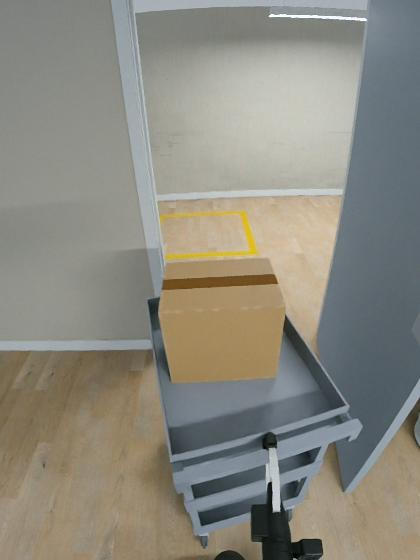

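{"method": "move", "body": {"blocking": false, "r1": {"base":{"strafe_m":0.25},"pace":"slow","contact_limits":{"strafe_m":0.6}}, "cameras": []}}

{"method": "wait", "body": {"seconds": 5, "cameras": ["r1_head_camera"]}}

Scene clock: 741.17 s.
move: r1 moving
r1.base_odometry: x=-3.078 y=-0.310 heading=+0.742
r1.turned_by_wheels: -0.001
r1.turned_by_imu: -0.001
r1.base_tilt: forward=-1.6 right=+1.3
r1.lidar_m: 0.33 0.34 2.10 2.12 2.17 2.90 - 3.91 2.74 2.62 0.83 0.43
r1.base_status: strafe_m moving
r1.joint_positions: lift_m=+0.685 arm_m=+0.000 wrist_yaw_rad=-0.005 wrist_pitch_rad=+0.009 wrist_roll_rad=+1.571 gripper_m=-0.029
r1.joint_status: not commanded
r1.measured_speeds: translate_m=-0.001 strafe_m=+0.057 rotate_rad=+0.000 lift_m=+0.000 arm_m=+0.000 wrist_yaw_rad=-0.012 wrist_pitch_rad=+0.000 wrist_roll_rad=+0.000
r1.motor_effort: lift_m=+23(23) arm_m=+4(4) wheel_0=-12(13) wheel_1=+5(8) wheel_2=-2(2)
r1.servo_current: wrist_yaw_rad=52(78) wrist_pitch_rad=52(59) wrist_roll_rad=39(65) gripper_m=46(59)
r1.contact_limits: strafe_m 0.6
r1.hand_pose: x=+0.4589 y=-0.0888 z=+0.8603 quat_wxyz=(+0.707, +0.707, +0.001, -0.005) (m; r1's base frame)
r1.wrist_depth_mm: - - - - 298 303 307 / - - - - 277 1661 1182 / - - - - 264 1921 - / - - - 245 250 866 - / - 439 445 178 237 - - / - 436 188 185 182 - - / - 424 424 132 216 126 -
r2.base_odometry: x=-3.351 y=+0.516 heading=-2.021
r2.turned_by_wheels: +0.000
r2.turned_by_imu: +0.000
r2.base_tilt: forward=-0.6 right=+0.0
r2.lidar_m: 0.54 1.22 5.00 2.69 1.58 1.37 1.39 0.93 0.82 0.83 0.62 0.58
r2.base_status: not commanded
r2.joint_positions: lift_m=+0.860 arm_m=+0.150 wrist_yaw_rad=+0.028 wrist_pitch_rad=+0.001 wrist_roll_rad=+0.002 gripper_m=-0.037
r2.joint_status: not commanded
r2.measured_speeds: all 0
r2.motor_effort: lift_m=+20(20) arm_m=-9(9) wheel_0=+10(11) wheel_1=-1(1) wheel_2=+25(25)
r2.servo_current: wrist_yaw_rad=169(195) wrist_pitch_rad=46(46) wrist_roll_rad=46(52) gripper_m=111(111)
r2.contact_limits: translate_m 0.8
r2.hand_pose: x=+0.6119 y=-0.0792 z=+1.0377 quat_wxyz=(+1.000, +0.001, +0.001, +0.014) (m; r2's base frame)
r2.wrist_depth_mm: - - 163 225 209 188 173 / - - - 228 212 188 174 / - - - 229 213 190 175 / - - - 175 216 193 - / - - 976 173 216 191 178 / - - 178 167 206 193 179 / - 991 - - 219 187 179
pictures: none
No camera images: "cameras" was empty.

Scene clock: 744.30 s.
earlier move: r1 done
r1.base_odometry: x=-3.237 y=-0.136 heading=+0.742
r1.turned_by_wheels: +0.000
r1.turned_by_imu: +0.000
r1.base_tilt: forward=-1.6 right=+1.3
r1.lidar_m: 0.39 0.40 1.97 1.88 1.94 2.61 - 4.26 3.02 2.85 0.95 0.41
r1.base_status: done
r1.joint_positions: lift_m=+0.685 arm_m=+0.000 wrist_yaw_rad=-0.003 wrist_pitch_rad=+0.009 wrist_roll_rad=+1.571 gripper_m=-0.029
r1.joint_status: not commanded
r1.measured_speeds: all 0
r1.motor_effort: lift_m=+23(23) arm_m=-3(4) wheel_0=-7(14) wheel_1=+2(8) wheel_2=+1(4)
r1.servo_current: wrist_yaw_rad=52(78) wrist_pitch_rad=46(59) wrist_roll_rad=52(65) gripper_m=46(59)
r1.contact_limits: strafe_m 0.6
r1.hand_pose: x=+0.4590 y=-0.0882 z=+0.8603 quat_wxyz=(+0.707, +0.707, +0.002, -0.004) (m; r1's base frame)
r1.wrist_depth_mm: - - - 220 222 1618 - / - - - 221 224 - - / - 418 424 224 226 - - / - 436 436 166 228 - - / - 455 455 167 229 - - / - 473 188 180 181 - - / - 144 180 - 235 128 -
r2.base_odometry: x=-3.351 y=+0.516 heading=-2.021
r2.turned_by_wheels: +0.000
r2.turned_by_imu: +0.000
r2.base_tilt: forward=-0.6 right=+0.1
r2.lidar_m: 0.55 1.54 4.99 2.69 1.58 1.37 1.38 0.96 0.83 0.81 0.66 0.57
r2.base_status: not commanded
r2.joint_positions: lift_m=+0.860 arm_m=+0.150 wrist_yaw_rad=+0.028 wrist_pitch_rad=+0.001 wrist_roll_rad=+0.002 gripper_m=-0.037
r2.joint_status: not commanded
r2.measured_speeds: all 0
r2.on_its_own: wrist_yaw_rad is at rest, and its servo_current (182 mA) is outside its rest range (0 to 104 mA)
r2.motor_effort: lift_m=+20(20) arm_m=-9(9) wheel_0=+10(11) wheel_1=-1(1) wheel_2=+25(25)
r2.servo_current: wrist_yaw_rad=182(195) wrist_pitch_rad=33(46) wrist_roll_rad=46(59) gripper_m=111(117)
r2.contact_limits: translate_m 0.8
r2.hand_pose: x=+0.6119 y=-0.0792 z=+1.0377 quat_wxyz=(+1.000, +0.001, +0.001, +0.014) (m; r2's base frame)
r2.wrist_depth_mm: - - - 225 211 187 174 / - - 1182 228 212 189 175 / - - 1182 229 214 190 176 / - - 1182 175 215 193 - / - - 1182 173 216 191 178 / - - 178 167 206 193 178 / - - - - 219 187 179
wait: 3.13 of 5 s (r1 has come to rest)
pictures: r1_head_camera
Images, in order (width x height): r1_head_camera 420x560.

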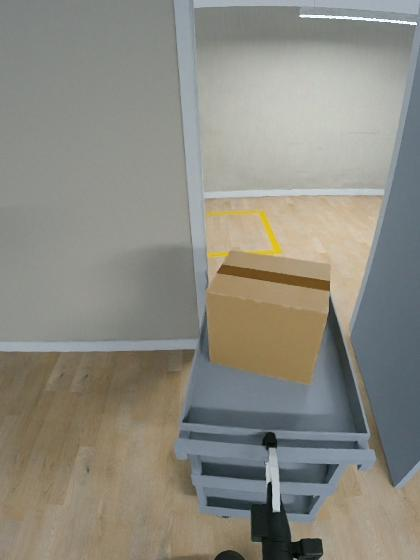

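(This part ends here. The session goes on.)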